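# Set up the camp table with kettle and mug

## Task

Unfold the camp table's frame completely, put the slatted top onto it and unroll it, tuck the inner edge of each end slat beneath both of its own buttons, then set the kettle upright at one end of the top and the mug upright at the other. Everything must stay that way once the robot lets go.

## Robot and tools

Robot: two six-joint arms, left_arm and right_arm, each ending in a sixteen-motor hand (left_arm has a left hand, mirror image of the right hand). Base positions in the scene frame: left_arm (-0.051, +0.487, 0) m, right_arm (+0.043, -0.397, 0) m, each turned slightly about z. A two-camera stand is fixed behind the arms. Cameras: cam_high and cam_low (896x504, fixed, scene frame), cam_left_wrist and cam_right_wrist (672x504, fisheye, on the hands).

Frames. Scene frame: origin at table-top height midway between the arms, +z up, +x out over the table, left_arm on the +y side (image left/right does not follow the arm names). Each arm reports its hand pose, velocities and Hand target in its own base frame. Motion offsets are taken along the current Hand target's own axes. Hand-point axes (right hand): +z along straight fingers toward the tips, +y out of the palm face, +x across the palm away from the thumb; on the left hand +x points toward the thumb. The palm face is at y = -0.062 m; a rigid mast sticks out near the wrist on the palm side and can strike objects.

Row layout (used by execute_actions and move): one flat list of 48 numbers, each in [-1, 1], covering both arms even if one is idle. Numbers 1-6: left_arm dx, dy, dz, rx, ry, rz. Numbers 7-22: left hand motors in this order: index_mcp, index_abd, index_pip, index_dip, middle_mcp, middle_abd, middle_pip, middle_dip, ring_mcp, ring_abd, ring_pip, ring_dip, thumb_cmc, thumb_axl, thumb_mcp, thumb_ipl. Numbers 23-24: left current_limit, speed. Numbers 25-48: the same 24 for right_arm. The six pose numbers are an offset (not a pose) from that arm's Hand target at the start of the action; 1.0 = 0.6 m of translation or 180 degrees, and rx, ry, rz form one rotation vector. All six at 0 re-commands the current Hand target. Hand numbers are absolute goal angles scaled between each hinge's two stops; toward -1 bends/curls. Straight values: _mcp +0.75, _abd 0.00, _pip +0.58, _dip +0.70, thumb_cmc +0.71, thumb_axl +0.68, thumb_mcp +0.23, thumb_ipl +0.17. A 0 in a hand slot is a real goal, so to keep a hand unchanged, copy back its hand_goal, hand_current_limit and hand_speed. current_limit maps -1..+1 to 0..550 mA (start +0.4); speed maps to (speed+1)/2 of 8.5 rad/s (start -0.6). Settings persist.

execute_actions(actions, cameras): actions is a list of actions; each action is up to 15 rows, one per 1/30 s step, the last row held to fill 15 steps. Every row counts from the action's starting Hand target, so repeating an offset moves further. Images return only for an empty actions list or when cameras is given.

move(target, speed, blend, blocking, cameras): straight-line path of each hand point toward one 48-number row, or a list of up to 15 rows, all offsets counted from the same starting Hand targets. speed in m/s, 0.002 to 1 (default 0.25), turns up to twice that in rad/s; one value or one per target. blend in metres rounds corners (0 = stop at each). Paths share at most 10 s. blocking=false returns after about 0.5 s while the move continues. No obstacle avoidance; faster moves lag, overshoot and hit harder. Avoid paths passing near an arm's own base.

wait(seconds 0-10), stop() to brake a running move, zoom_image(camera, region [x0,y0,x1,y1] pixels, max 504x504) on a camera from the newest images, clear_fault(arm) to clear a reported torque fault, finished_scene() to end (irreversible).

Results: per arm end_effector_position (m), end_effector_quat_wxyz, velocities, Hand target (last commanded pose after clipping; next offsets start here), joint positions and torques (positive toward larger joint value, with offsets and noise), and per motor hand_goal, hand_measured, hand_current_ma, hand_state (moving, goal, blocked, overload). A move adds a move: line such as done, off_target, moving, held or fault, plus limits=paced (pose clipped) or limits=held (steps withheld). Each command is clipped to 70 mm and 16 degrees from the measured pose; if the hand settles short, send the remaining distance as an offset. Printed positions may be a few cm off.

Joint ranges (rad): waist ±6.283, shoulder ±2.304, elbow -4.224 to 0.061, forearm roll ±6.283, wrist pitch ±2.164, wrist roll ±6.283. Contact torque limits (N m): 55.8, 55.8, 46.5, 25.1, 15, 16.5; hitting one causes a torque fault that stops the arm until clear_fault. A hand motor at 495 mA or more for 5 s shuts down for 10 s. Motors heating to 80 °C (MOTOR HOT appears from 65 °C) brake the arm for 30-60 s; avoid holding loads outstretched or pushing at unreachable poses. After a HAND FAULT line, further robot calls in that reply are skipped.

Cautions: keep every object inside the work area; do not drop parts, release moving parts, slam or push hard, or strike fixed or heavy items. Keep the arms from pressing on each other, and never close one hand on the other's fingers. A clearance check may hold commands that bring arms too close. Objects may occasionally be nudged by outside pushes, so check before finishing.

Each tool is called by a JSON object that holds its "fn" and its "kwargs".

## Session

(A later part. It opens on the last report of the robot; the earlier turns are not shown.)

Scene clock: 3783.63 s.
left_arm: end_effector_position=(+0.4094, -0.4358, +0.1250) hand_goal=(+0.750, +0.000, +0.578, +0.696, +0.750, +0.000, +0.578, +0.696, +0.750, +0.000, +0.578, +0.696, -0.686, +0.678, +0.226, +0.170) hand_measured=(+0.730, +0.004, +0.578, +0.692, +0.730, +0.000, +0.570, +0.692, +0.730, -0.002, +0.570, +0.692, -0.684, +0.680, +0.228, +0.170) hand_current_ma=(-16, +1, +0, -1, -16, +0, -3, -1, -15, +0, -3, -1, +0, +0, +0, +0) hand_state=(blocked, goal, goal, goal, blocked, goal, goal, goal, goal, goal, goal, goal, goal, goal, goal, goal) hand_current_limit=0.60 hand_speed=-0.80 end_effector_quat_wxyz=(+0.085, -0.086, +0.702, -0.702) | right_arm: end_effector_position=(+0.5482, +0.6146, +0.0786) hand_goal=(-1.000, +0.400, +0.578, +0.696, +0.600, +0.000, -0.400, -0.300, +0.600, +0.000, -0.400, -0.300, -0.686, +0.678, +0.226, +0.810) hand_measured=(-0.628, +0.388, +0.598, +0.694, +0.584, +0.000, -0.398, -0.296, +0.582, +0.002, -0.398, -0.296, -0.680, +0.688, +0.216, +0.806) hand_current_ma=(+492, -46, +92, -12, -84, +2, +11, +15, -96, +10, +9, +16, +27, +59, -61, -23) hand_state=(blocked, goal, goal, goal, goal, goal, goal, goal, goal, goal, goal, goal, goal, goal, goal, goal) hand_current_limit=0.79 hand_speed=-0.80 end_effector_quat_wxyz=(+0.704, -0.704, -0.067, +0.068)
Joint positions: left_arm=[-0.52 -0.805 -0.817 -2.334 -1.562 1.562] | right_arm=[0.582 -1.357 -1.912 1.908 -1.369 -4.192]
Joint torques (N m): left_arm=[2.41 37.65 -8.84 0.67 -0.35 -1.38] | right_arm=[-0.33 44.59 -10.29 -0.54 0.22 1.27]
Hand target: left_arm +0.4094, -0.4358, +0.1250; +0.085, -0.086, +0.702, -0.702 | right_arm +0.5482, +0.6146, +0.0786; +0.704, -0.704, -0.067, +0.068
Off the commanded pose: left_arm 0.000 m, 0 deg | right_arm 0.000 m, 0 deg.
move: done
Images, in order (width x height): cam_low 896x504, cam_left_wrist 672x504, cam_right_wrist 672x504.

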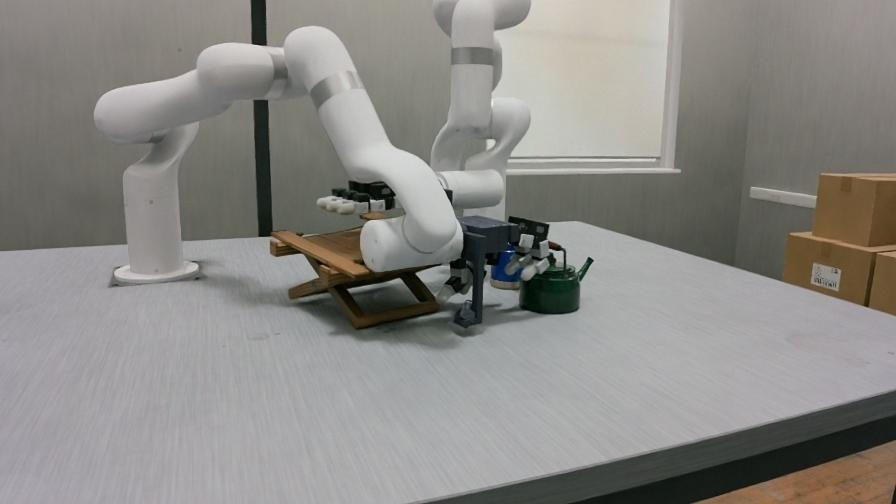

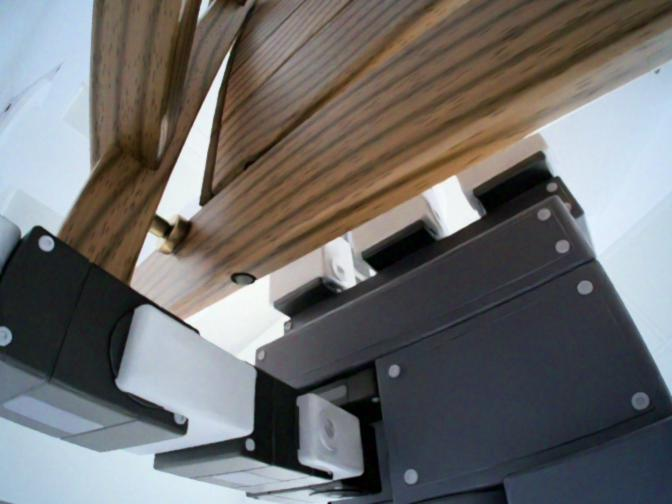

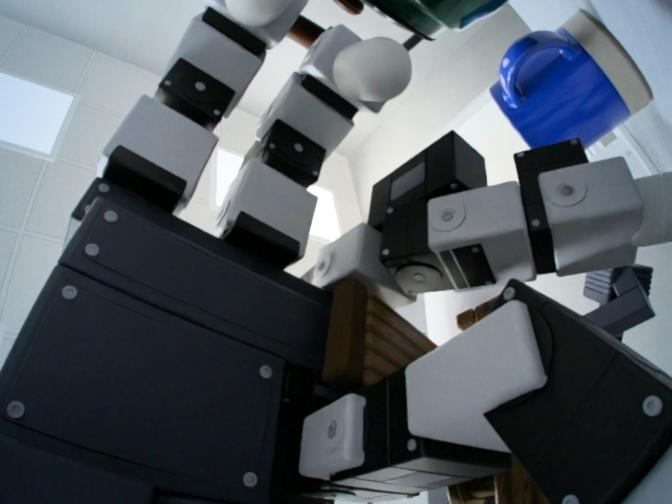

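{"fn": "move", "kwargs": {"target": [0,0,0,0,0,0,0.75,0,0.577,0.696,0.75,0,0.577,0.696,0.75,0,0.577,0.696,-0.686,0.678,0.225,0.17,0.6,-0.8, 0,0.0108,0,0,0,0,-1,0.4,0.577,0.696,0.6,0,-0.4,-0.3,0.6,0,-0.4,-0.3,-0.686,0.678,0.225,0.81,0.79,-0.8], "speed": 0.01, "cameras": ["cam_right_wrist"]}}

{"fn": "zoom_image", "kwargs": {"camera": "cam_right_wrist", "region": [292, 250, 492, 410]}}

Scene clock: 3799.13 s.
left_arm: end_effector_position=(+0.4094, -0.4358, +0.1250) hand_goal=(+0.750, +0.000, +0.578, +0.696, +0.750, +0.000, +0.578, +0.696, +0.750, +0.000, +0.578, +0.696, -0.686, +0.678, +0.226, +0.170) hand_measured=(+0.730, +0.004, +0.578, +0.692, +0.730, +0.000, +0.570, +0.692, +0.730, -0.002, +0.570, +0.692, -0.676, +0.678, +0.218, +0.170) hand_current_ma=(-16, +1, +0, -1, -16, +0, -3, -1, -15, +0, -3, -1, +4, +0, -5, +0) hand_state=(blocked, goal, goal, goal, blocked, goal, goal, goal, goal, goal, goal, goal, goal, goal, goal, goal) hand_current_limit=0.60 hand_speed=-0.80 end_effector_quat_wxyz=(+0.085, -0.086, +0.702, -0.702) | right_arm: end_effector_position=(+0.5486, +0.6148, +0.0731) hand_goal=(-1.000, +0.400, +0.578, +0.696, +0.600, +0.000, -0.400, -0.300, +0.600, +0.000, -0.400, -0.300, -0.686, +0.678, +0.226, +0.810) hand_measured=(-0.808, +0.362, +0.590, +0.694, +0.584, +0.000, -0.398, -0.296, +0.582, +0.002, -0.398, -0.296, -0.682, +0.688, +0.216, +0.806) hand_current_ma=(+492, -160, +62, -12, -84, +2, +11, +15, -96, +10, +9, +16, +24, +59, -61, -23) hand_state=(blocked, blocked, goal, goal, goal, goal, goal, goal, goal, goal, goal, goal, goal, goal, goal, goal) hand_current_limit=0.79 hand_speed=-0.80 end_effector_quat_wxyz=(+0.704, -0.704, -0.067, +0.067)
Joint positions: left_arm=[-0.52 -0.805 -0.817 -2.334 -1.562 1.562] | right_arm=[0.582 -1.37 -1.921 1.909 -1.37 -4.195]
Joint torques (N m): left_arm=[1.95 36.25 -9.1 0.49 -0.35 -1.1] | right_arm=[-6.58 9.91 -5.7 4.93 -10.74 -0.69]
Hand target: left_arm +0.4094, -0.4358, +0.1250; +0.085, -0.086, +0.702, -0.702 | right_arm +0.5482, +0.6146, +0.0721; +0.704, -0.704, -0.067, +0.068
Off the commanded pose: left_arm 0.000 m, 0 deg | right_arm 0.001 m, 0 deg.
move: done
Images, in order (width x height): cam_right_wrist 672x504.

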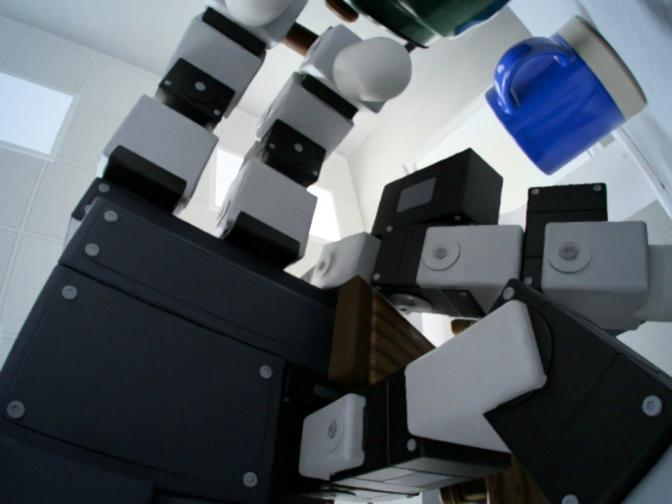

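Scaled by 2.520 from the camera's 672x504 image, which has a finer 960x720 frame.

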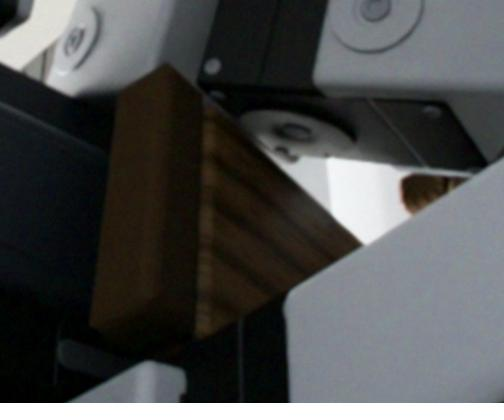

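{"fn": "move", "kwargs": {"target": [0,0,0,0,0,0,0.75,0,0.577,0.696,0.75,0,0.577,0.696,0.75,0,0.577,0.696,-0.686,0.678,0.225,0.17,0.6,-0.8, 0,0,0,0,0,0,0.0,0.4,0.577,0.696,0.6,0,-0.4,-0.3,0.6,0,-0.4,-0.3,-0.686,0.678,0.225,0.81,0.79,-0.8], "speed": 0.01, "cameras": ["cam_right_wrist","cam_low","cam_left_wrist"]}}

{"fn": "zoom_image", "kwargs": {"camera": "cam_right_wrist", "region": [282, 220, 532, 410]}}

Scene clock: 3805.37 s.
left_arm: end_effector_position=(+0.4094, -0.4358, +0.1250) hand_goal=(+0.750, +0.000, +0.578, +0.696, +0.750, +0.000, +0.578, +0.696, +0.750, +0.000, +0.578, +0.696, -0.686, +0.678, +0.226, +0.170) hand_measured=(+0.730, +0.004, +0.578, +0.692, +0.730, +0.000, +0.570, +0.692, +0.730, -0.002, +0.570, +0.692, -0.676, +0.678, +0.218, +0.170) hand_current_ma=(-16, +1, +0, -1, -16, +0, -3, -1, -15, +0, -3, -1, +4, +0, -5, +0) hand_state=(blocked, goal, goal, goal, blocked, goal, goal, goal, goal, goal, goal, goal, goal, goal, goal, goal) hand_current_limit=0.60 hand_speed=-0.80 end_effector_quat_wxyz=(+0.085, -0.086, +0.702, -0.702) | right_arm: end_effector_position=(+0.5485, +0.6148, +0.0731) hand_goal=(+0.000, +0.400, +0.578, +0.696, +0.600, +0.000, -0.400, -0.300, +0.600, +0.000, -0.400, -0.300, -0.686, +0.678, +0.226, +0.810) hand_measured=(-0.016, +0.394, +0.580, +0.694, +0.584, +0.000, -0.398, -0.296, +0.582, +0.002, -0.398, -0.296, -0.682, +0.688, +0.216, +0.806) hand_current_ma=(-79, -27, +5, -12, -84, +2, +11, +15, -96, +10, +9, +16, +23, +59, -61, -23) hand_state=(goal, goal, goal, goal, goal, goal, goal, goal, goal, goal, goal, goal, goal, goal, goal, goal) hand_current_limit=0.79 hand_speed=-0.80 end_effector_quat_wxyz=(+0.704, -0.703, -0.067, +0.067)
Joint positions: left_arm=[-0.52 -0.805 -0.817 -2.334 -1.562 1.562] | right_arm=[0.582 -1.37 -1.921 1.909 -1.371 -4.195]
Joint torques (N m): left_arm=[0.54 36.33 -9.74 0.11 -0.31 1.86] | right_arm=[-3.82 8.98 1.66 3.12 -3.2 0.46]
Hand target: left_arm +0.4094, -0.4358, +0.1250; +0.085, -0.086, +0.702, -0.702 | right_arm +0.5482, +0.6146, +0.0721; +0.704, -0.704, -0.067, +0.068
Off the commanded pose: left_arm 0.000 m, 0 deg | right_arm 0.001 m, 0 deg.
move: done
Images, in order (width x height): cam_low 896x504, cam_left_wrist 672x504, cam_right_wrist 672x504.

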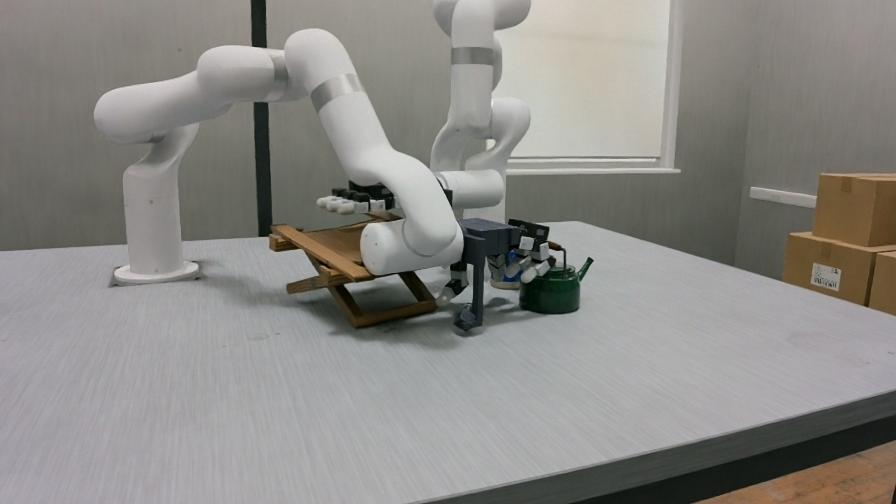

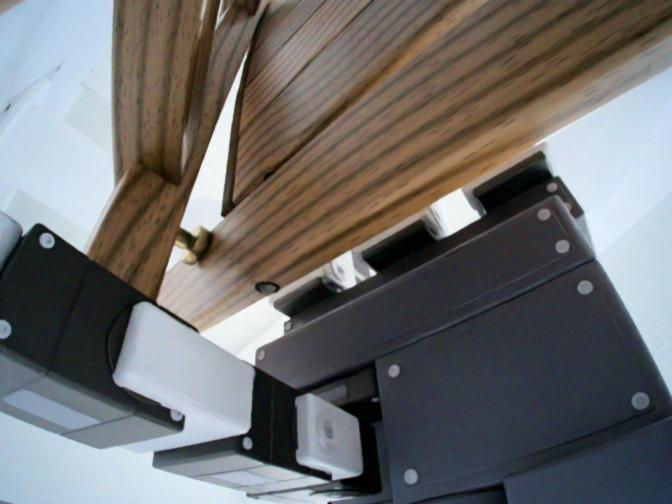

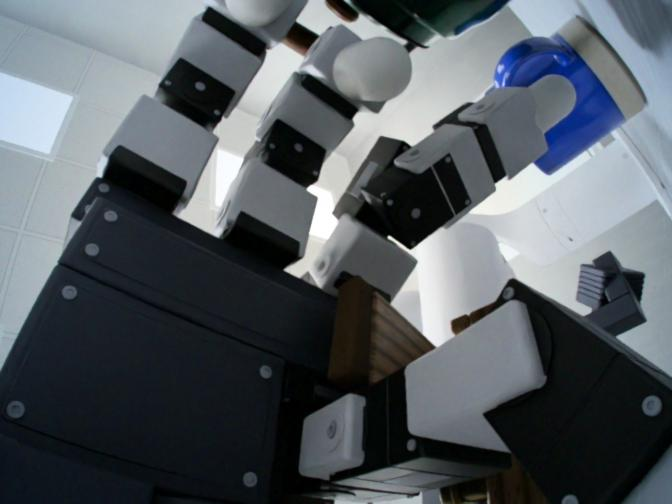

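Scaled by 2.016 from the camera's 672x504 image, which has a finer 960x720 frame.

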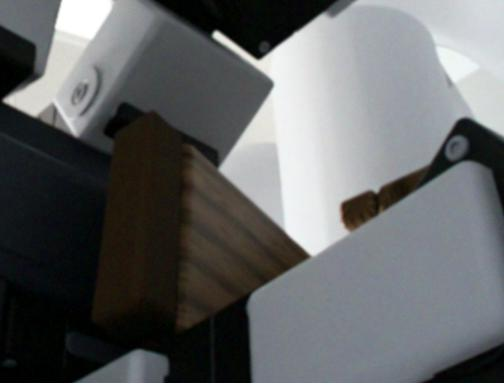

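{"fn": "move", "kwargs": {"target": [[0,0,0,0,0,0,0.75,0,0.577,0.696,0.75,0,0.577,0.696,0.75,0,0.577,0.696,-0.686,0.678,0.225,0.17,0.6,-0.8, 0,-0.004,-0.0167,0,0,0,0.0,0.4,0.577,0.696,0.6,0,-0.4,-0.3,0.6,0,-0.4,-0.3,-0.686,0.678,0.225,0.81,0.6,-0.8],[0,0,0,0,0,0,0.75,0,0.577,0.696,0.75,0,0.577,0.696,0.75,0,0.577,0.696,-0.686,0.678,0.225,0.17,0.6,-0.8, 0,-0.1,-0.0167,0,0,0,0.0,0.4,0.577,0.696,0.6,0,-0.4,-0.3,0.6,0,-0.4,-0.3,-0.686,0.678,0.225,0.81,0.6,-0.8]], "speed": [0.01,0.05], "cameras": ["cam_high","cam_right_wrist"]}}

Scene clock: 3812.53 s.
left_arm: end_effector_position=(+0.4094, -0.4358, +0.1250) hand_goal=(+0.750, +0.000, +0.578, +0.696, +0.750, +0.000, +0.578, +0.696, +0.750, +0.000, +0.578, +0.696, -0.686, +0.678, +0.226, +0.170) hand_measured=(+0.730, +0.004, +0.578, +0.692, +0.730, +0.000, +0.570, +0.692, +0.730, -0.002, +0.570, +0.692, -0.688, +0.678, +0.226, +0.170) hand_current_ma=(-16, +1, +0, -1, -16, +0, -3, -1, -15, +0, -3, -1, +0, +0, +0, +0) hand_state=(blocked, goal, goal, goal, blocked, goal, goal, goal, goal, goal, goal, goal, goal, goal, goal, goal) hand_current_limit=0.60 hand_speed=-0.80 end_effector_quat_wxyz=(+0.085, -0.086, +0.702, -0.702) | right_arm: end_effector_position=(+0.5502, +0.6047, +0.1321) hand_goal=(+0.000, +0.400, +0.578, +0.696, +0.600, +0.000, -0.400, -0.300, +0.600, +0.000, -0.400, -0.300, -0.686, +0.678, +0.226, +0.810) hand_measured=(-0.016, +0.394, +0.580, +0.694, +0.584, +0.000, -0.398, -0.296, +0.582, +0.002, -0.398, -0.296, -0.686, +0.680, +0.222, +0.806) hand_current_ma=(-77, -26, +5, -12, -84, +2, +11, +15, -96, +10, +9, +16, -3, +13, -25, -23) hand_state=(goal, goal, goal, goal, goal, goal, goal, goal, goal, goal, goal, goal, goal, goal, goal, goal) hand_current_limit=0.60 hand_speed=-0.80 end_effector_quat_wxyz=(+0.704, -0.704, -0.067, +0.068)
Joint positions: left_arm=[-0.52 -0.805 -0.817 -2.334 -1.562 1.562] | right_arm=[0.569 -1.243 -1.827 1.891 -1.366 -4.161]
Joint torques (N m): left_arm=[1.25 37.95 -9.82 -0.18 -0.42 0.8] | right_arm=[-0.42 48.28 -9.6 -1.12 1.58 1.07]
Hand target: left_arm +0.4094, -0.4358, +0.1250; +0.085, -0.086, +0.702, -0.702 | right_arm +0.5502, +0.6047, +0.1321; +0.704, -0.704, -0.067, +0.068
Off the commanded pose: left_arm 0.000 m, 0 deg | right_arm 0.000 m, 0 deg.
move: done
Images, in order (width x height): cam_high 896x504, cam_right_wrist 672x504.

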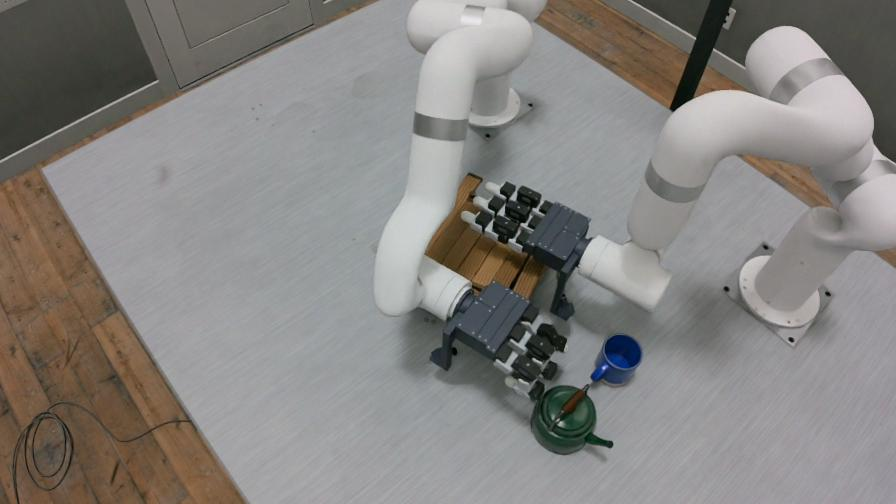

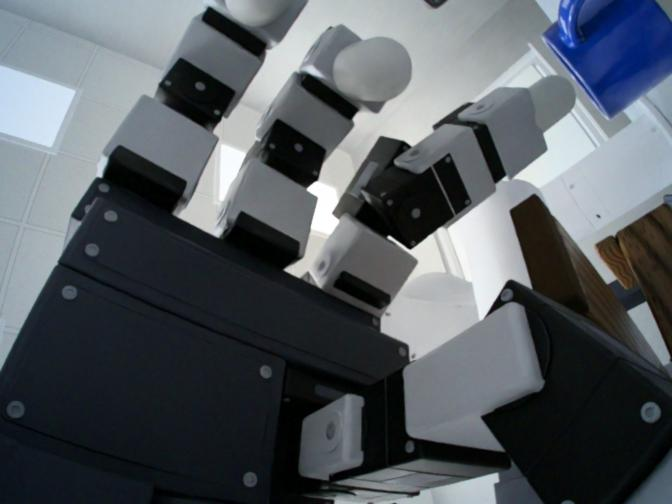

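{"fn": "move", "kwargs": {"target": [[0,0,0,0,0,0,0.75,0,0.577,0.696,0.75,0,0.577,0.696,0.75,0,0.577,0.696,-0.686,0.678,0.225,0.17,0.6,-0.8, 0,-0.1,-0.0167,0,0,0,0.0,0.4,0.577,0.696,0.6,0,-0.4,-0.3,0.6,0,-0.4,-0.3,-0.686,0.678,0.225,0.81,0.6,-0.8],[0,0,0,0,0,0,0.75,0,0.577,0.696,0.75,0,0.577,0.696,0.75,0,0.577,0.696,-0.686,0.678,0.225,0.17,0.6,-0.8, 0.1,-0.1,-0.30,0,0,0,0.0,0.4,0.577,0.696,0.6,0,-0.4,-0.3,0.6,0,-0.4,-0.3,-0.686,0.678,0.225,0.81,0.6,-0.8]], "speed": [0.1,0.15], "cameras": ["cam_high","cam_low","cam_left_wrist"]}}

{"fn": "zoom_image", "kwargs": {"camera": "cam_high", "region": [450, 220, 600, 340]}}

{"fn": "zoom_image", "kwargs": {"camera": "cam_low", "region": [340, 200, 480, 330]}}

Scene clock: 3820.13 s.
left_arm: end_effector_position=(+0.4094, -0.4358, +0.1250) hand_goal=(+0.750, +0.000, +0.578, +0.696, +0.750, +0.000, +0.578, +0.696, +0.750, +0.000, +0.578, +0.696, -0.686, +0.678, +0.226, +0.170) hand_measured=(+0.730, +0.004, +0.578, +0.692, +0.730, +0.000, +0.570, +0.692, +0.730, -0.002, +0.570, +0.692, -0.688, +0.678, +0.226, +0.170) hand_current_ma=(-16, +1, +0, -1, -16, +0, -3, -1, -15, +0, -3, -1, +0, +0, +0, +0) hand_state=(blocked, goal, goal, goal, blocked, goal, goal, goal, goal, goal, goal, goal, goal, goal, goal, goal) hand_current_limit=0.60 hand_speed=-0.80 end_effector_quat_wxyz=(+0.085, -0.086, +0.702, -0.702) | right_arm: end_effector_position=(+0.6432, +0.4394, +0.1920) hand_goal=(+0.000, +0.400, +0.578, +0.696, +0.600, +0.000, -0.400, -0.300, +0.600, +0.000, -0.400, -0.300, -0.686, +0.678, +0.226, +0.810) hand_measured=(-0.014, +0.394, +0.578, +0.694, +0.584, +0.000, -0.398, -0.296, +0.582, +0.002, -0.398, -0.296, -0.686, +0.680, +0.222, +0.806) hand_current_ma=(-74, -25, +4, -12, -83, +2, +11, +15, -95, +10, +9, +16, -3, +13, -20, -23) hand_state=(goal, goal, goal, goal, goal, goal, goal, goal, goal, goal, goal, goal, goal, goal, goal, goal) hand_current_limit=0.60 hand_speed=-0.80 end_effector_quat_wxyz=(+0.704, -0.704, -0.067, +0.068)
Joint positions: left_arm=[-0.52 -0.805 -0.817 -2.334 -1.562 1.562] | right_arm=[0.311 -1.173 -1.849 1.665 -1.496 -4.039]
Joint torques (N m): left_arm=[1.01 37.83 -10.45 -0.47 -0.49 -1.47] | right_arm=[-9.79 31.73 -19.06 -0.89 -5.91 1.06]
Hand target: left_arm +0.4094, -0.4358, +0.1250; +0.085, -0.086, +0.702, -0.702 | right_arm +0.6433, +0.4394, +0.1920; +0.704, -0.704, -0.067, +0.068
Off the commanded pose: left_arm 0.000 m, 0 deg | right_arm 0.000 m, 0 deg.
move: done
Images, in order (width x height): cam_high 896x504, cam_low 896x504, cam_left_wrist 672x504.

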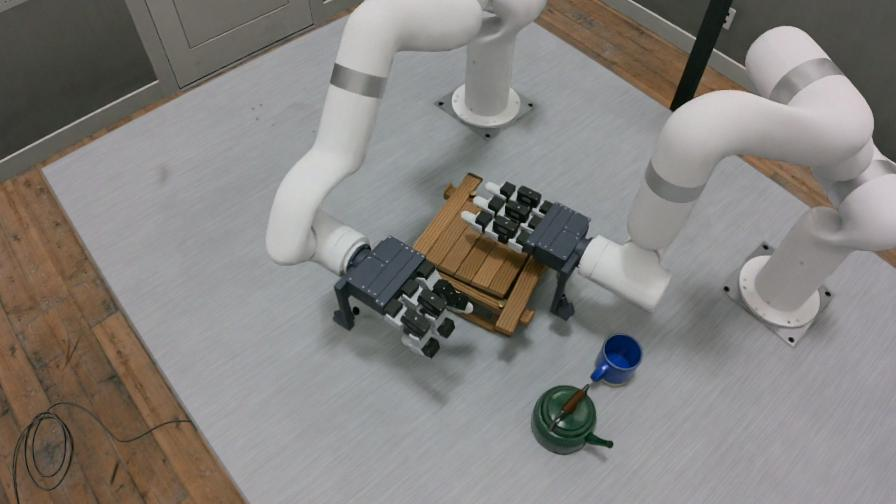

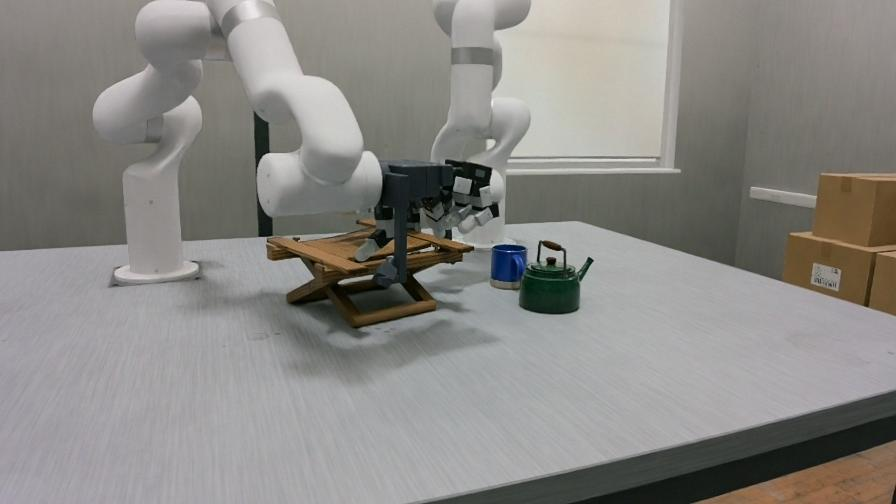

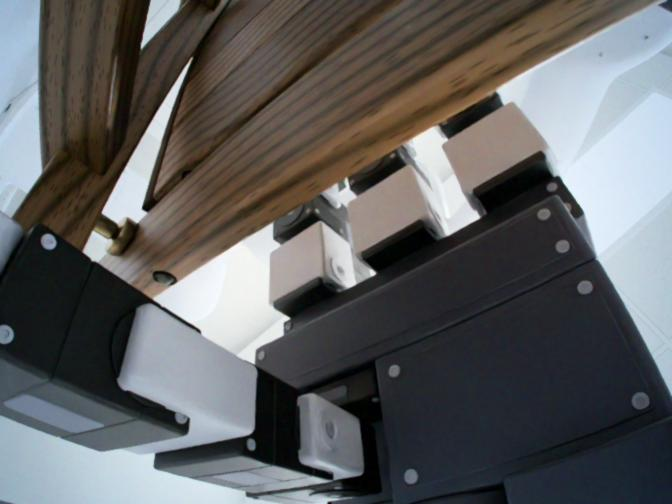

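Scaled by 3.360 from the camera's 896x504 image, which has a finer 1280x720 frame.

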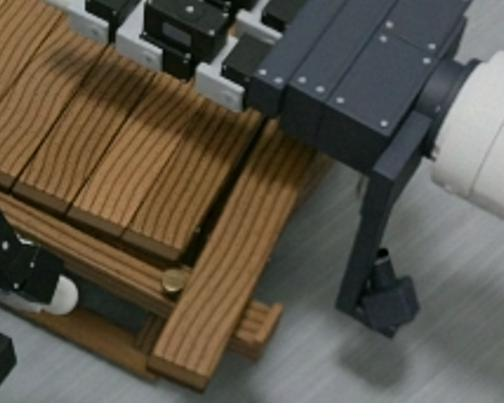

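Scaled by 3.600 from the camera's 896x504 image, which has a finer 1280x720 frame.

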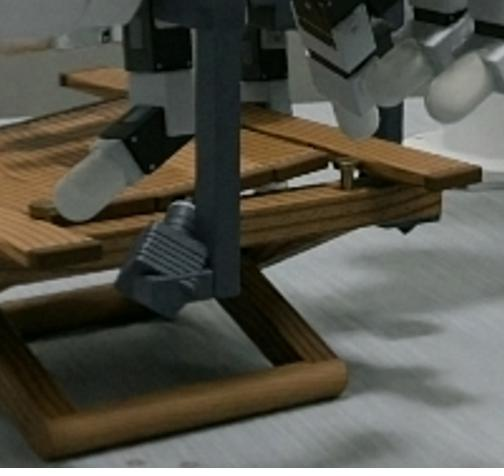

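{"fn": "zoom_image", "kwargs": {"camera": "cam_high", "region": [485, 285, 545, 335]}}

{"fn": "zoom_image", "kwargs": {"camera": "cam_low", "region": [410, 225, 480, 275]}}

Scaled by 8.400 from the camera's 896x504 image, which has a finer 1280x720 frame.

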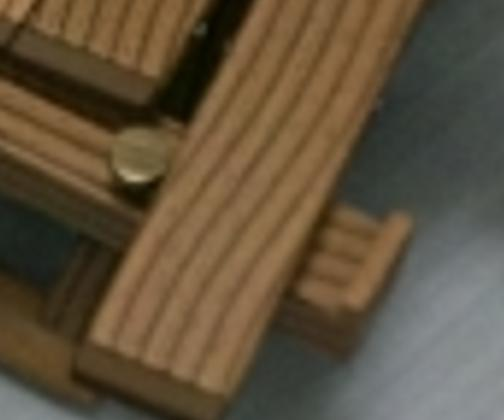

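Scaled by 7.200 from the camera's 896x504 image, which has a finer 1280x720 frame.

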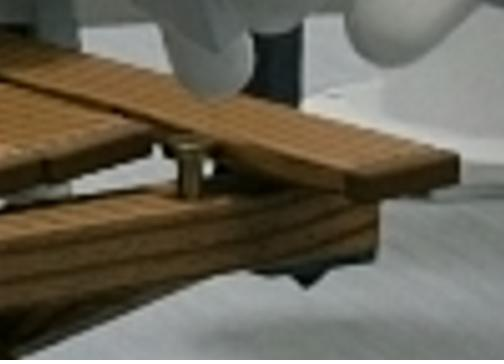

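{"fn": "zoom_image", "kwargs": {"camera": "cam_high", "region": [430, 160, 510, 220]}}

{"fn": "zoom_image", "kwargs": {"camera": "cam_high", "region": [400, 230, 480, 300]}}

{"fn": "zoom_image", "kwargs": {"camera": "cam_high", "region": [530, 220, 610, 280]}}

Scaled by 6.300 from the camera's 896x504 image, which has a finer 1280x720 frame.

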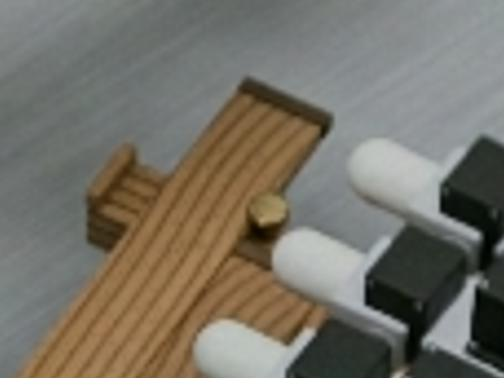

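Scaled by 6.300 from the camera's 896x504 image, which has a finer 1280x720 frame.

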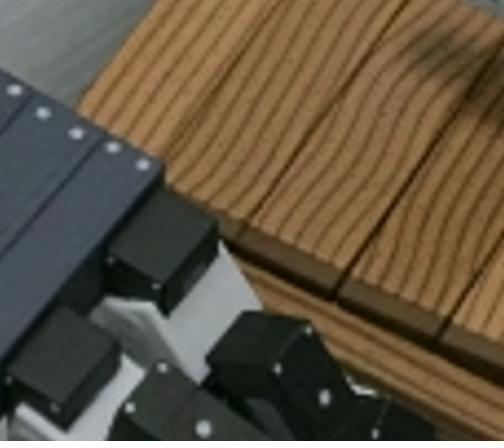

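Scaled by 6.300 from the camera's 896x504 image, which has a finer 1280x720 frame.

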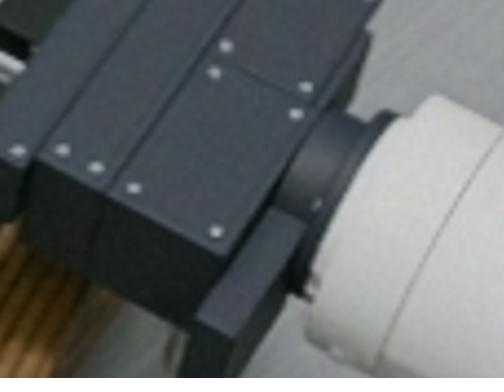

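{"fn": "move", "kwargs": {"target": [[0,0,0,0,0,0,0.75,0,0.577,0.696,0.75,0,0.577,0.696,0.75,0,0.577,0.696,-0.686,0.678,0.225,0.17,0.6,-0.8, 0,-0.05,0,0,0,0,-0.479,0,0.577,0.696,0.6,0,-0.4,-0.3,0.6,0,-0.4,-0.3,0.07,0.678,0.225,0.17,0.6,-0.6],[0,0,0,0,0,0,0.75,0,0.577,0.696,0.75,0,0.577,0.696,0.75,0,0.577,0.696,-0.686,0.678,0.225,0.17,0.6,-0.8, -0.1737,-0.0383,0.2047,0,0,0,-0.479,0,0.577,0.696,0.6,0,-0.4,-0.3,0.6,0,-0.4,-0.3,0.07,0.678,0.225,0.17,0.6,-0.6]], "speed": [0.1,0.12], "cameras": ["cam_high","cam_low","cam_right_wrist"]}}

{"fn": "zoom_image", "kwargs": {"camera": "cam_low", "region": [380, 190, 500, 290]}}

Scene clock: 3879.57 s.
left_arm: end_effector_position=(+0.4094, -0.4358, +0.1250) hand_goal=(+0.750, +0.000, +0.578, +0.696, +0.750, +0.000, +0.578, +0.696, +0.750, +0.000, +0.578, +0.696, -0.686, +0.678, +0.226, +0.170) hand_measured=(+0.730, +0.004, +0.578, +0.692, +0.730, +0.000, +0.570, +0.692, +0.740, +0.006, +0.570, +0.692, -0.688, +0.678, +0.226, +0.170) hand_current_ma=(-16, +1, +0, -1, -15, +0, -3, -1, -5, +1, -3, -1, +0, +0, +0, +0) hand_state=(blocked, goal, goal, goal, blocked, goal, goal, goal, goal, goal, goal, goal, goal, goal, goal, goal) hand_current_limit=0.60 hand_speed=-0.80 end_effector_quat_wxyz=(+0.085, -0.086, +0.702, -0.702) | right_arm: end_effector_position=(+0.5177, +0.5402, +0.2151) hand_goal=(-0.478, +0.000, +0.578, +0.696, +0.600, +0.000, -0.400, -0.300, +0.600, +0.000, -0.400, -0.300, +0.070, +0.678, +0.226, +0.170) hand_measured=(-0.478, +0.002, +0.578, +0.694, +0.584, +0.000, -0.398, -0.296, +0.582, +0.002, -0.398, -0.296, -0.030, +0.684, +0.236, +0.176) hand_current_ma=(+1, +12, +4, -12, -83, +2, +10, +15, -95, +10, +9, +16, -440, +35, +57, +36) hand_state=(goal, goal, goal, goal, goal, goal, goal, goal, goal, goal, goal, goal, blocked, goal, goal, goal) hand_current_limit=0.60 hand_speed=-0.60 end_effector_quat_wxyz=(+0.704, -0.704, -0.067, +0.068)
Joint positions: left_arm=[-0.52 -0.805 -0.817 -2.334 -1.562 1.562] | right_arm=[0.514 -0.961 -1.503 1.85 -1.407 -4.192]
Joint torques (N m): left_arm=[0.98 59.51 -16.75 -0.31 -1.77 0.46] | right_arm=[5.98 42.34 -9.77 3.81 0.83 -0.95]
Hand target: left_arm +0.4094, -0.4358, +0.1250; +0.085, -0.086, +0.702, -0.702 | right_arm +0.5177, +0.5402, +0.2151; +0.704, -0.704, -0.067, +0.068
Off the commanded pose: left_arm 0.000 m, 0 deg | right_arm 0.000 m, 0 deg.
move: done
Images, in order (width x height): cam_high 896x504, cam_low 896x504, cam_right_wrist 672x504.

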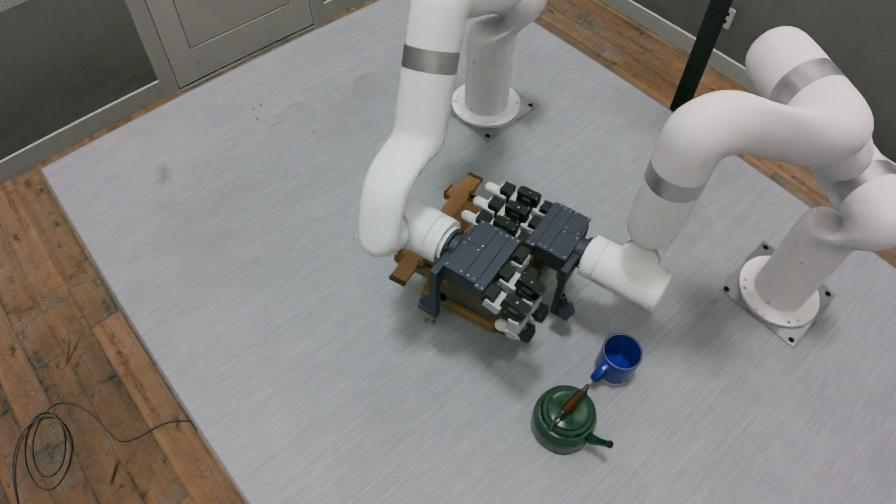

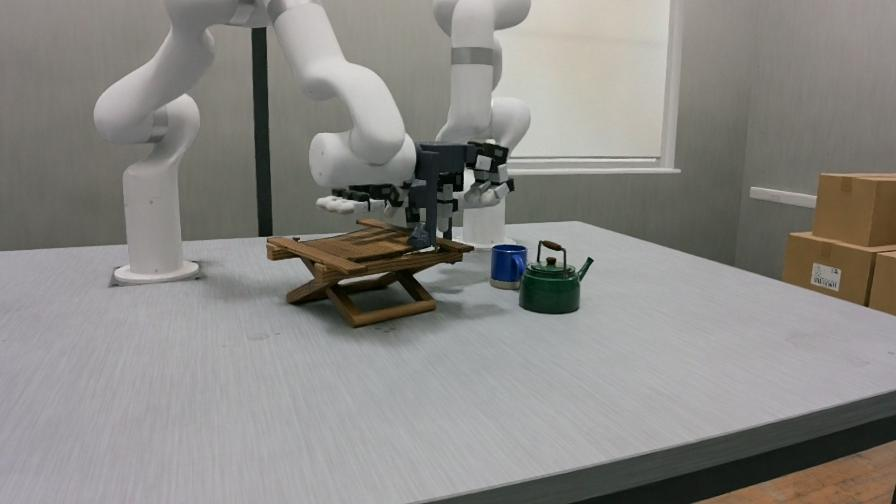

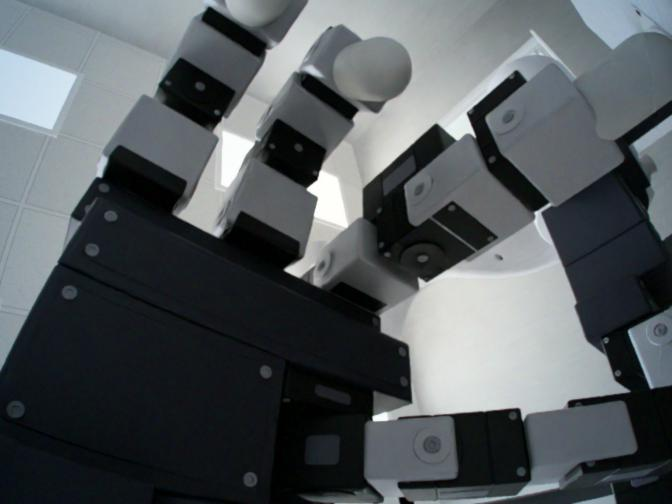

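Scaled by 4.200 from the camera's 896x504 image, which has a finer 1280x720 frame.

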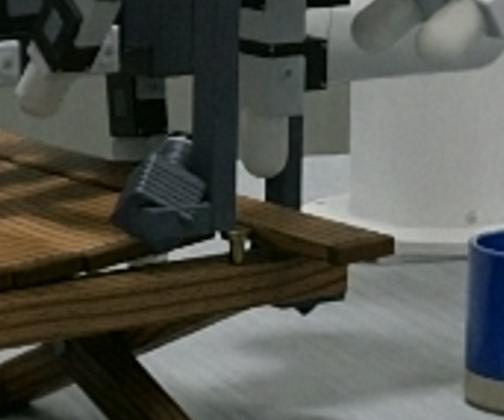

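{"fn": "move", "kwargs": {"target": [0,0,0,0,0,0,0.75,0,0.577,0.696,0.75,0,0.577,0.696,0.75,0,0.577,0.696,-0.686,0.678,0.225,0.17,0.6,-0.8, 0,0,0,0,0,0,-0.479,0,0.577,0.696,0.6,0,-0.4,-0.3,0.6,0,-0.4,-0.3,-0.35,0.678,0.225,0.17,0.6,-0.7], "speed": 0.1}}

Scene clock: 3883.97 s.
left_arm: end_effector_position=(+0.4094, -0.4358, +0.1250) hand_goal=(+0.750, +0.000, +0.578, +0.696, +0.750, +0.000, +0.578, +0.696, +0.750, +0.000, +0.578, +0.696, -0.686, +0.678, +0.226, +0.170) hand_measured=(+0.730, +0.004, +0.578, +0.692, +0.730, +0.000, +0.570, +0.692, +0.740, +0.004, +0.570, +0.692, -0.688, +0.678, +0.226, +0.170) hand_current_ma=(-16, +1, +0, -1, -15, +0, -3, -1, -5, +1, -3, -1, +0, +0, +0, +0) hand_state=(blocked, goal, goal, goal, blocked, goal, goal, goal, goal, goal, goal, goal, goal, goal, goal, goal) hand_current_limit=0.60 hand_speed=-0.80 end_effector_quat_wxyz=(+0.085, -0.086, +0.702, -0.702) | right_arm: end_effector_position=(+0.5177, +0.5402, +0.2151) hand_goal=(-0.478, +0.000, +0.578, +0.696, +0.600, +0.000, -0.400, -0.300, +0.600, +0.000, -0.400, -0.300, -0.350, +0.678, +0.226, +0.170) hand_measured=(-0.478, +0.002, +0.578, +0.694, +0.584, +0.000, -0.398, -0.296, +0.582, +0.002, -0.398, -0.296, -0.350, +0.680, +0.228, +0.172) hand_current_ma=(+1, +12, +4, -12, -83, +2, +10, +15, -95, +10, +9, +16, -3, +14, +13, +13) hand_state=(goal, goal, goal, goal, goal, goal, goal, goal, goal, goal, goal, goal, goal, goal, goal, goal) hand_current_limit=0.60 hand_speed=-0.70 end_effector_quat_wxyz=(+0.704, -0.704, -0.067, +0.068)
Joint positions: left_arm=[-0.52 -0.805 -0.817 -2.334 -1.562 1.562] | right_arm=[0.514 -0.961 -1.503 1.85 -1.407 -4.192]
Joint torques (N m): left_arm=[2.08 59.1 -6.21 -0.34 -4.87 1.45] | right_arm=[-7.28 41.98 -17.24 3.87 -1.33 -1.01]
Hand target: left_arm +0.4094, -0.4358, +0.1250; +0.085, -0.086, +0.702, -0.702 | right_arm +0.5177, +0.5402, +0.2151; +0.704, -0.704, -0.067, +0.068
Off the commanded pose: left_arm 0.000 m, 0 deg | right_arm 0.000 m, 0 deg.
move: done

{"fn": "move", "kwargs": {"target": [0,-0.02,-0.2,0,0,0,0.75,0,0.577,0.696,0.75,0,0.577,0.696,0.75,0,0.577,0.696,-0.686,0.678,0.225,0.17,0.6,-0.8, 0,0,0,0,0,0,-0.479,0,0.577,0.696,0.6,0,-0.4,-0.3,0.6,0,-0.4,-0.3,-0.35,0.678,0.225,0.17,0.6,-0.7], "speed": 0.08, "cameras": ["cam_high","cam_low"]}}

{"fn": "zoom_image", "kwargs": {"camera": "cam_high", "region": [430, 160, 610, 340]}}

{"fn": "zoom_image", "kwargs": {"camera": "cam_low", "region": [400, 200, 480, 270]}}

Scene clock: 3893.27 s.
left_arm: end_effector_position=(+0.3806, -0.3194, +0.1371) hand_goal=(+0.750, +0.000, +0.578, +0.696, +0.750, +0.000, +0.578, +0.696, +0.750, +0.000, +0.578, +0.696, -0.686, +0.678, +0.226, +0.170) hand_measured=(+0.730, +0.004, +0.578, +0.692, +0.730, +0.000, +0.570, +0.692, +0.740, +0.004, +0.570, +0.692, -0.688, +0.678, +0.226, +0.170) hand_current_ma=(-15, +1, +0, -1, -15, +0, -3, -1, -5, +1, -3, -1, +0, +0, +0, +0) hand_state=(blocked, goal, goal, goal, blocked, goal, goal, goal, goal, goal, goal, goal, goal, goal, goal, goal) hand_current_limit=0.60 hand_speed=-0.80 end_effector_quat_wxyz=(+0.085, -0.086, +0.702, -0.702) | right_arm: end_effector_position=(+0.5177, +0.5402, +0.2151) hand_goal=(-0.478, +0.000, +0.578, +0.696, +0.600, +0.000, -0.400, -0.300, +0.600, +0.000, -0.400, -0.300, -0.350, +0.678, +0.226, +0.170) hand_measured=(-0.478, +0.002, +0.578, +0.694, +0.584, +0.000, -0.398, -0.296, +0.582, +0.002, -0.398, -0.296, -0.350, +0.680, +0.228, +0.172) hand_current_ma=(+1, +12, +4, -12, -83, +2, +10, +15, -95, +10, +9, +16, -3, +14, +13, +13) hand_state=(goal, goal, goal, goal, goal, goal, goal, goal, goal, goal, goal, goal, goal, goal, goal, goal) hand_current_limit=0.60 hand_speed=-0.70 end_effector_quat_wxyz=(+0.704, -0.704, -0.067, +0.068)
Joint positions: left_arm=[-0.279 -0.709 -0.616 -2.091 -1.616 1.65] | right_arm=[0.514 -0.961 -1.503 1.85 -1.407 -4.192]
Joint torques (N m): left_arm=[5.96 51.94 -2.46 1.96 -4.73 1.6] | right_arm=[-7.4 38.36 -17.04 3.46 -3.98 -0.75]
Hand target: left_arm +0.3806, -0.3193, +0.1371; +0.085, -0.086, +0.702, -0.702 | right_arm +0.5177, +0.5402, +0.2151; +0.704, -0.704, -0.067, +0.068
Off the commanded pose: left_arm 0.000 m, 0 deg | right_arm 0.000 m, 0 deg.
move: done
Images, in order (width x height): cam_high 896x504, cam_low 896x504.

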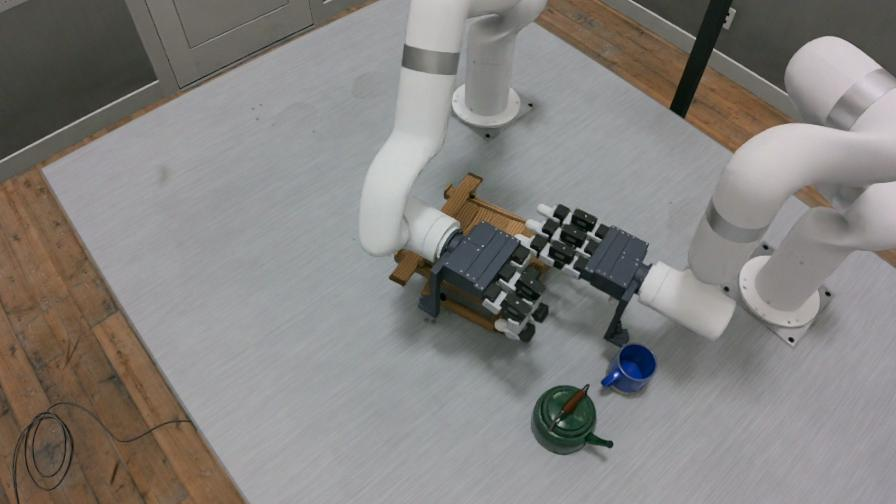

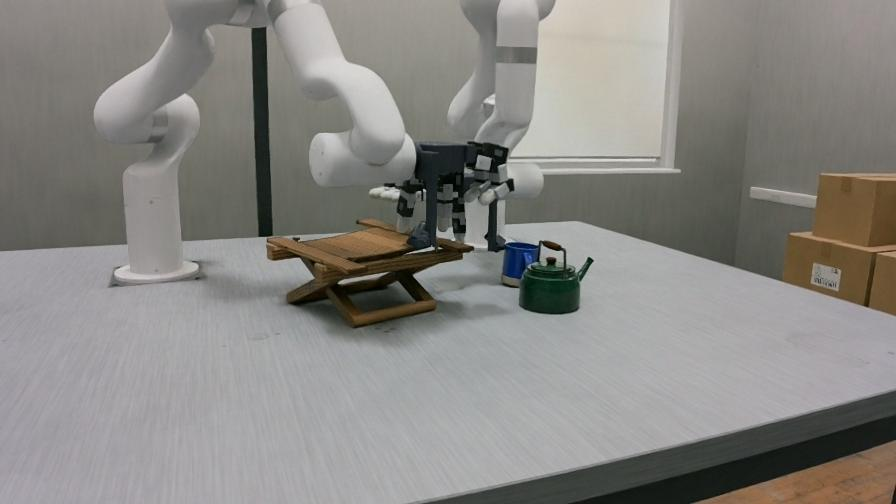

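Scaled by 2.800 from the camera's 896x504 image, which has a finer 1280x720 frame.

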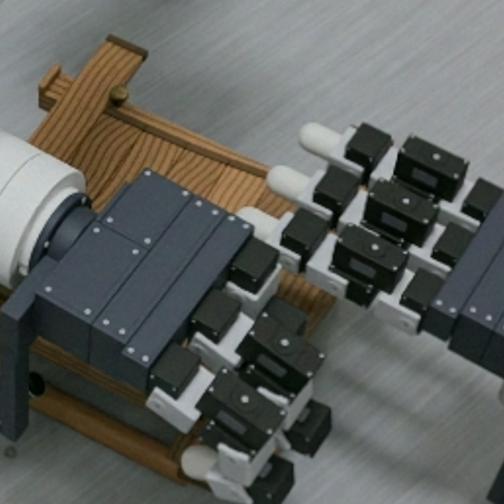

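Scaled by 6.300 from the camera's 896x504 image, which has a finer 1280x720 frame.

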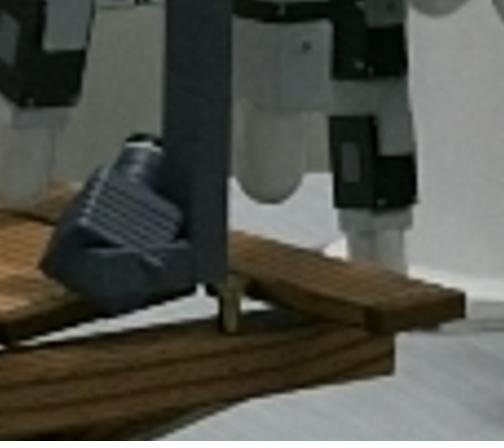

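{"fn": "move", "kwargs": {"target": [0,0,0,0,0,0,0.75,0,0.577,0.696,0.75,0,0.577,0.696,0.75,0,0.577,0.696,-0.686,0.678,0.225,0.17,0.6,-0.8, 0,0.0217,0,0,0,0,-0.479,0,0.577,0.696,0.6,0,-0.4,-0.3,0.6,0,-0.4,-0.3,-0.35,0.678,0.225,0.17,0.6,-0.7], "speed": 0.03, "cameras": ["cam_low"]}}

{"fn": "zoom_image", "kwargs": {"camera": "cam_low", "region": [400, 200, 480, 270]}}

Scene clock: 3898.70 s.
left_arm: end_effector_position=(+0.3806, -0.3193, +0.1371) hand_goal=(+0.750, +0.000, +0.578, +0.696, +0.750, +0.000, +0.578, +0.696, +0.750, +0.000, +0.578, +0.696, -0.686, +0.678, +0.226, +0.170) hand_measured=(+0.730, +0.004, +0.578, +0.692, +0.730, +0.000, +0.570, +0.692, +0.740, +0.004, +0.570, +0.692, -0.688, +0.678, +0.226, +0.170) hand_current_ma=(-15, +1, +0, -1, -15, +0, -3, -1, -5, +1, -3, -1, +0, +0, +0, +0) hand_state=(blocked, goal, goal, goal, blocked, goal, goal, goal, goal, goal, goal, goal, goal, goal, goal, goal) hand_current_limit=0.60 hand_speed=-0.80 end_effector_quat_wxyz=(+0.085, -0.086, +0.702, -0.702) | right_arm: end_effector_position=(+0.5177, +0.5402, +0.2021) hand_goal=(-0.478, +0.000, +0.578, +0.696, +0.600, +0.000, -0.400, -0.300, +0.600, +0.000, -0.400, -0.300, -0.350, +0.678, +0.226, +0.170) hand_measured=(-0.478, +0.002, +0.578, +0.694, +0.584, +0.000, -0.398, -0.296, +0.582, +0.002, -0.398, -0.296, -0.350, +0.680, +0.228, +0.172) hand_current_ma=(+1, +12, +4, -12, -83, +2, +10, +15, -95, +10, +9, +16, -3, +14, +13, +13) hand_state=(goal, goal, goal, goal, goal, goal, goal, goal, goal, goal, goal, goal, goal, goal, goal, goal) hand_current_limit=0.60 hand_speed=-0.70 end_effector_quat_wxyz=(+0.704, -0.704, -0.067, +0.068)
Joint positions: left_arm=[-0.279 -0.709 -0.616 -2.091 -1.616 1.65] | right_arm=[0.514 -0.983 -1.509 1.853 -1.411 -4.209]
Joint torques (N m): left_arm=[4.86 51.71 -3.11 1.94 -3.53 1.46] | right_arm=[-6.16 28.46 -18.49 3.96 -6.11 -1.34]
Hand target: left_arm +0.3806, -0.3193, +0.1371; +0.085, -0.086, +0.702, -0.702 | right_arm +0.5177, +0.5402, +0.2021; +0.704, -0.704, -0.067, +0.068
Off the commanded pose: left_arm 0.000 m, 0 deg | right_arm 0.000 m, 0 deg.
move: done
Images, in order (width x height): cam_low 896x504.

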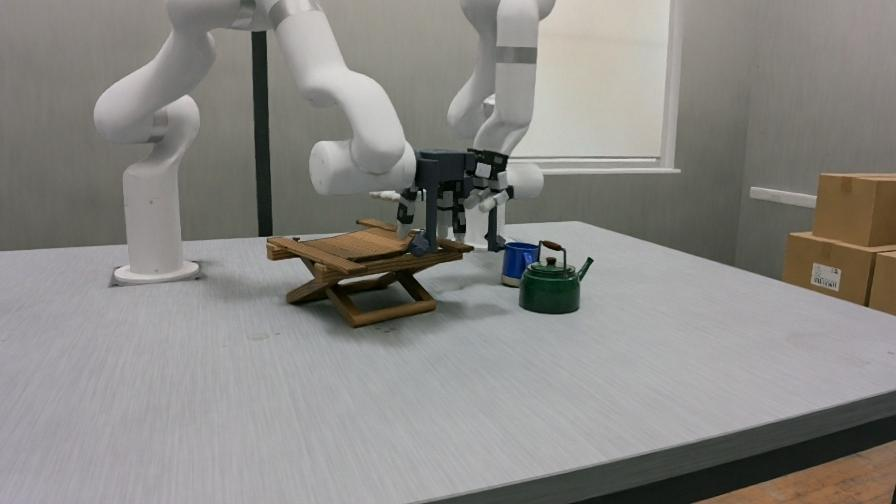

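Scaled by 6.300 from the camera's 896x504 image, which has a finer 1280x720 frame.

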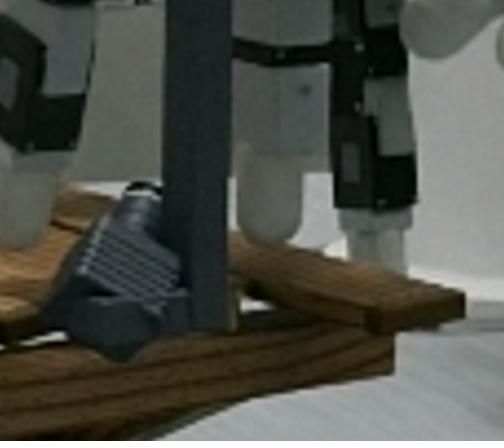

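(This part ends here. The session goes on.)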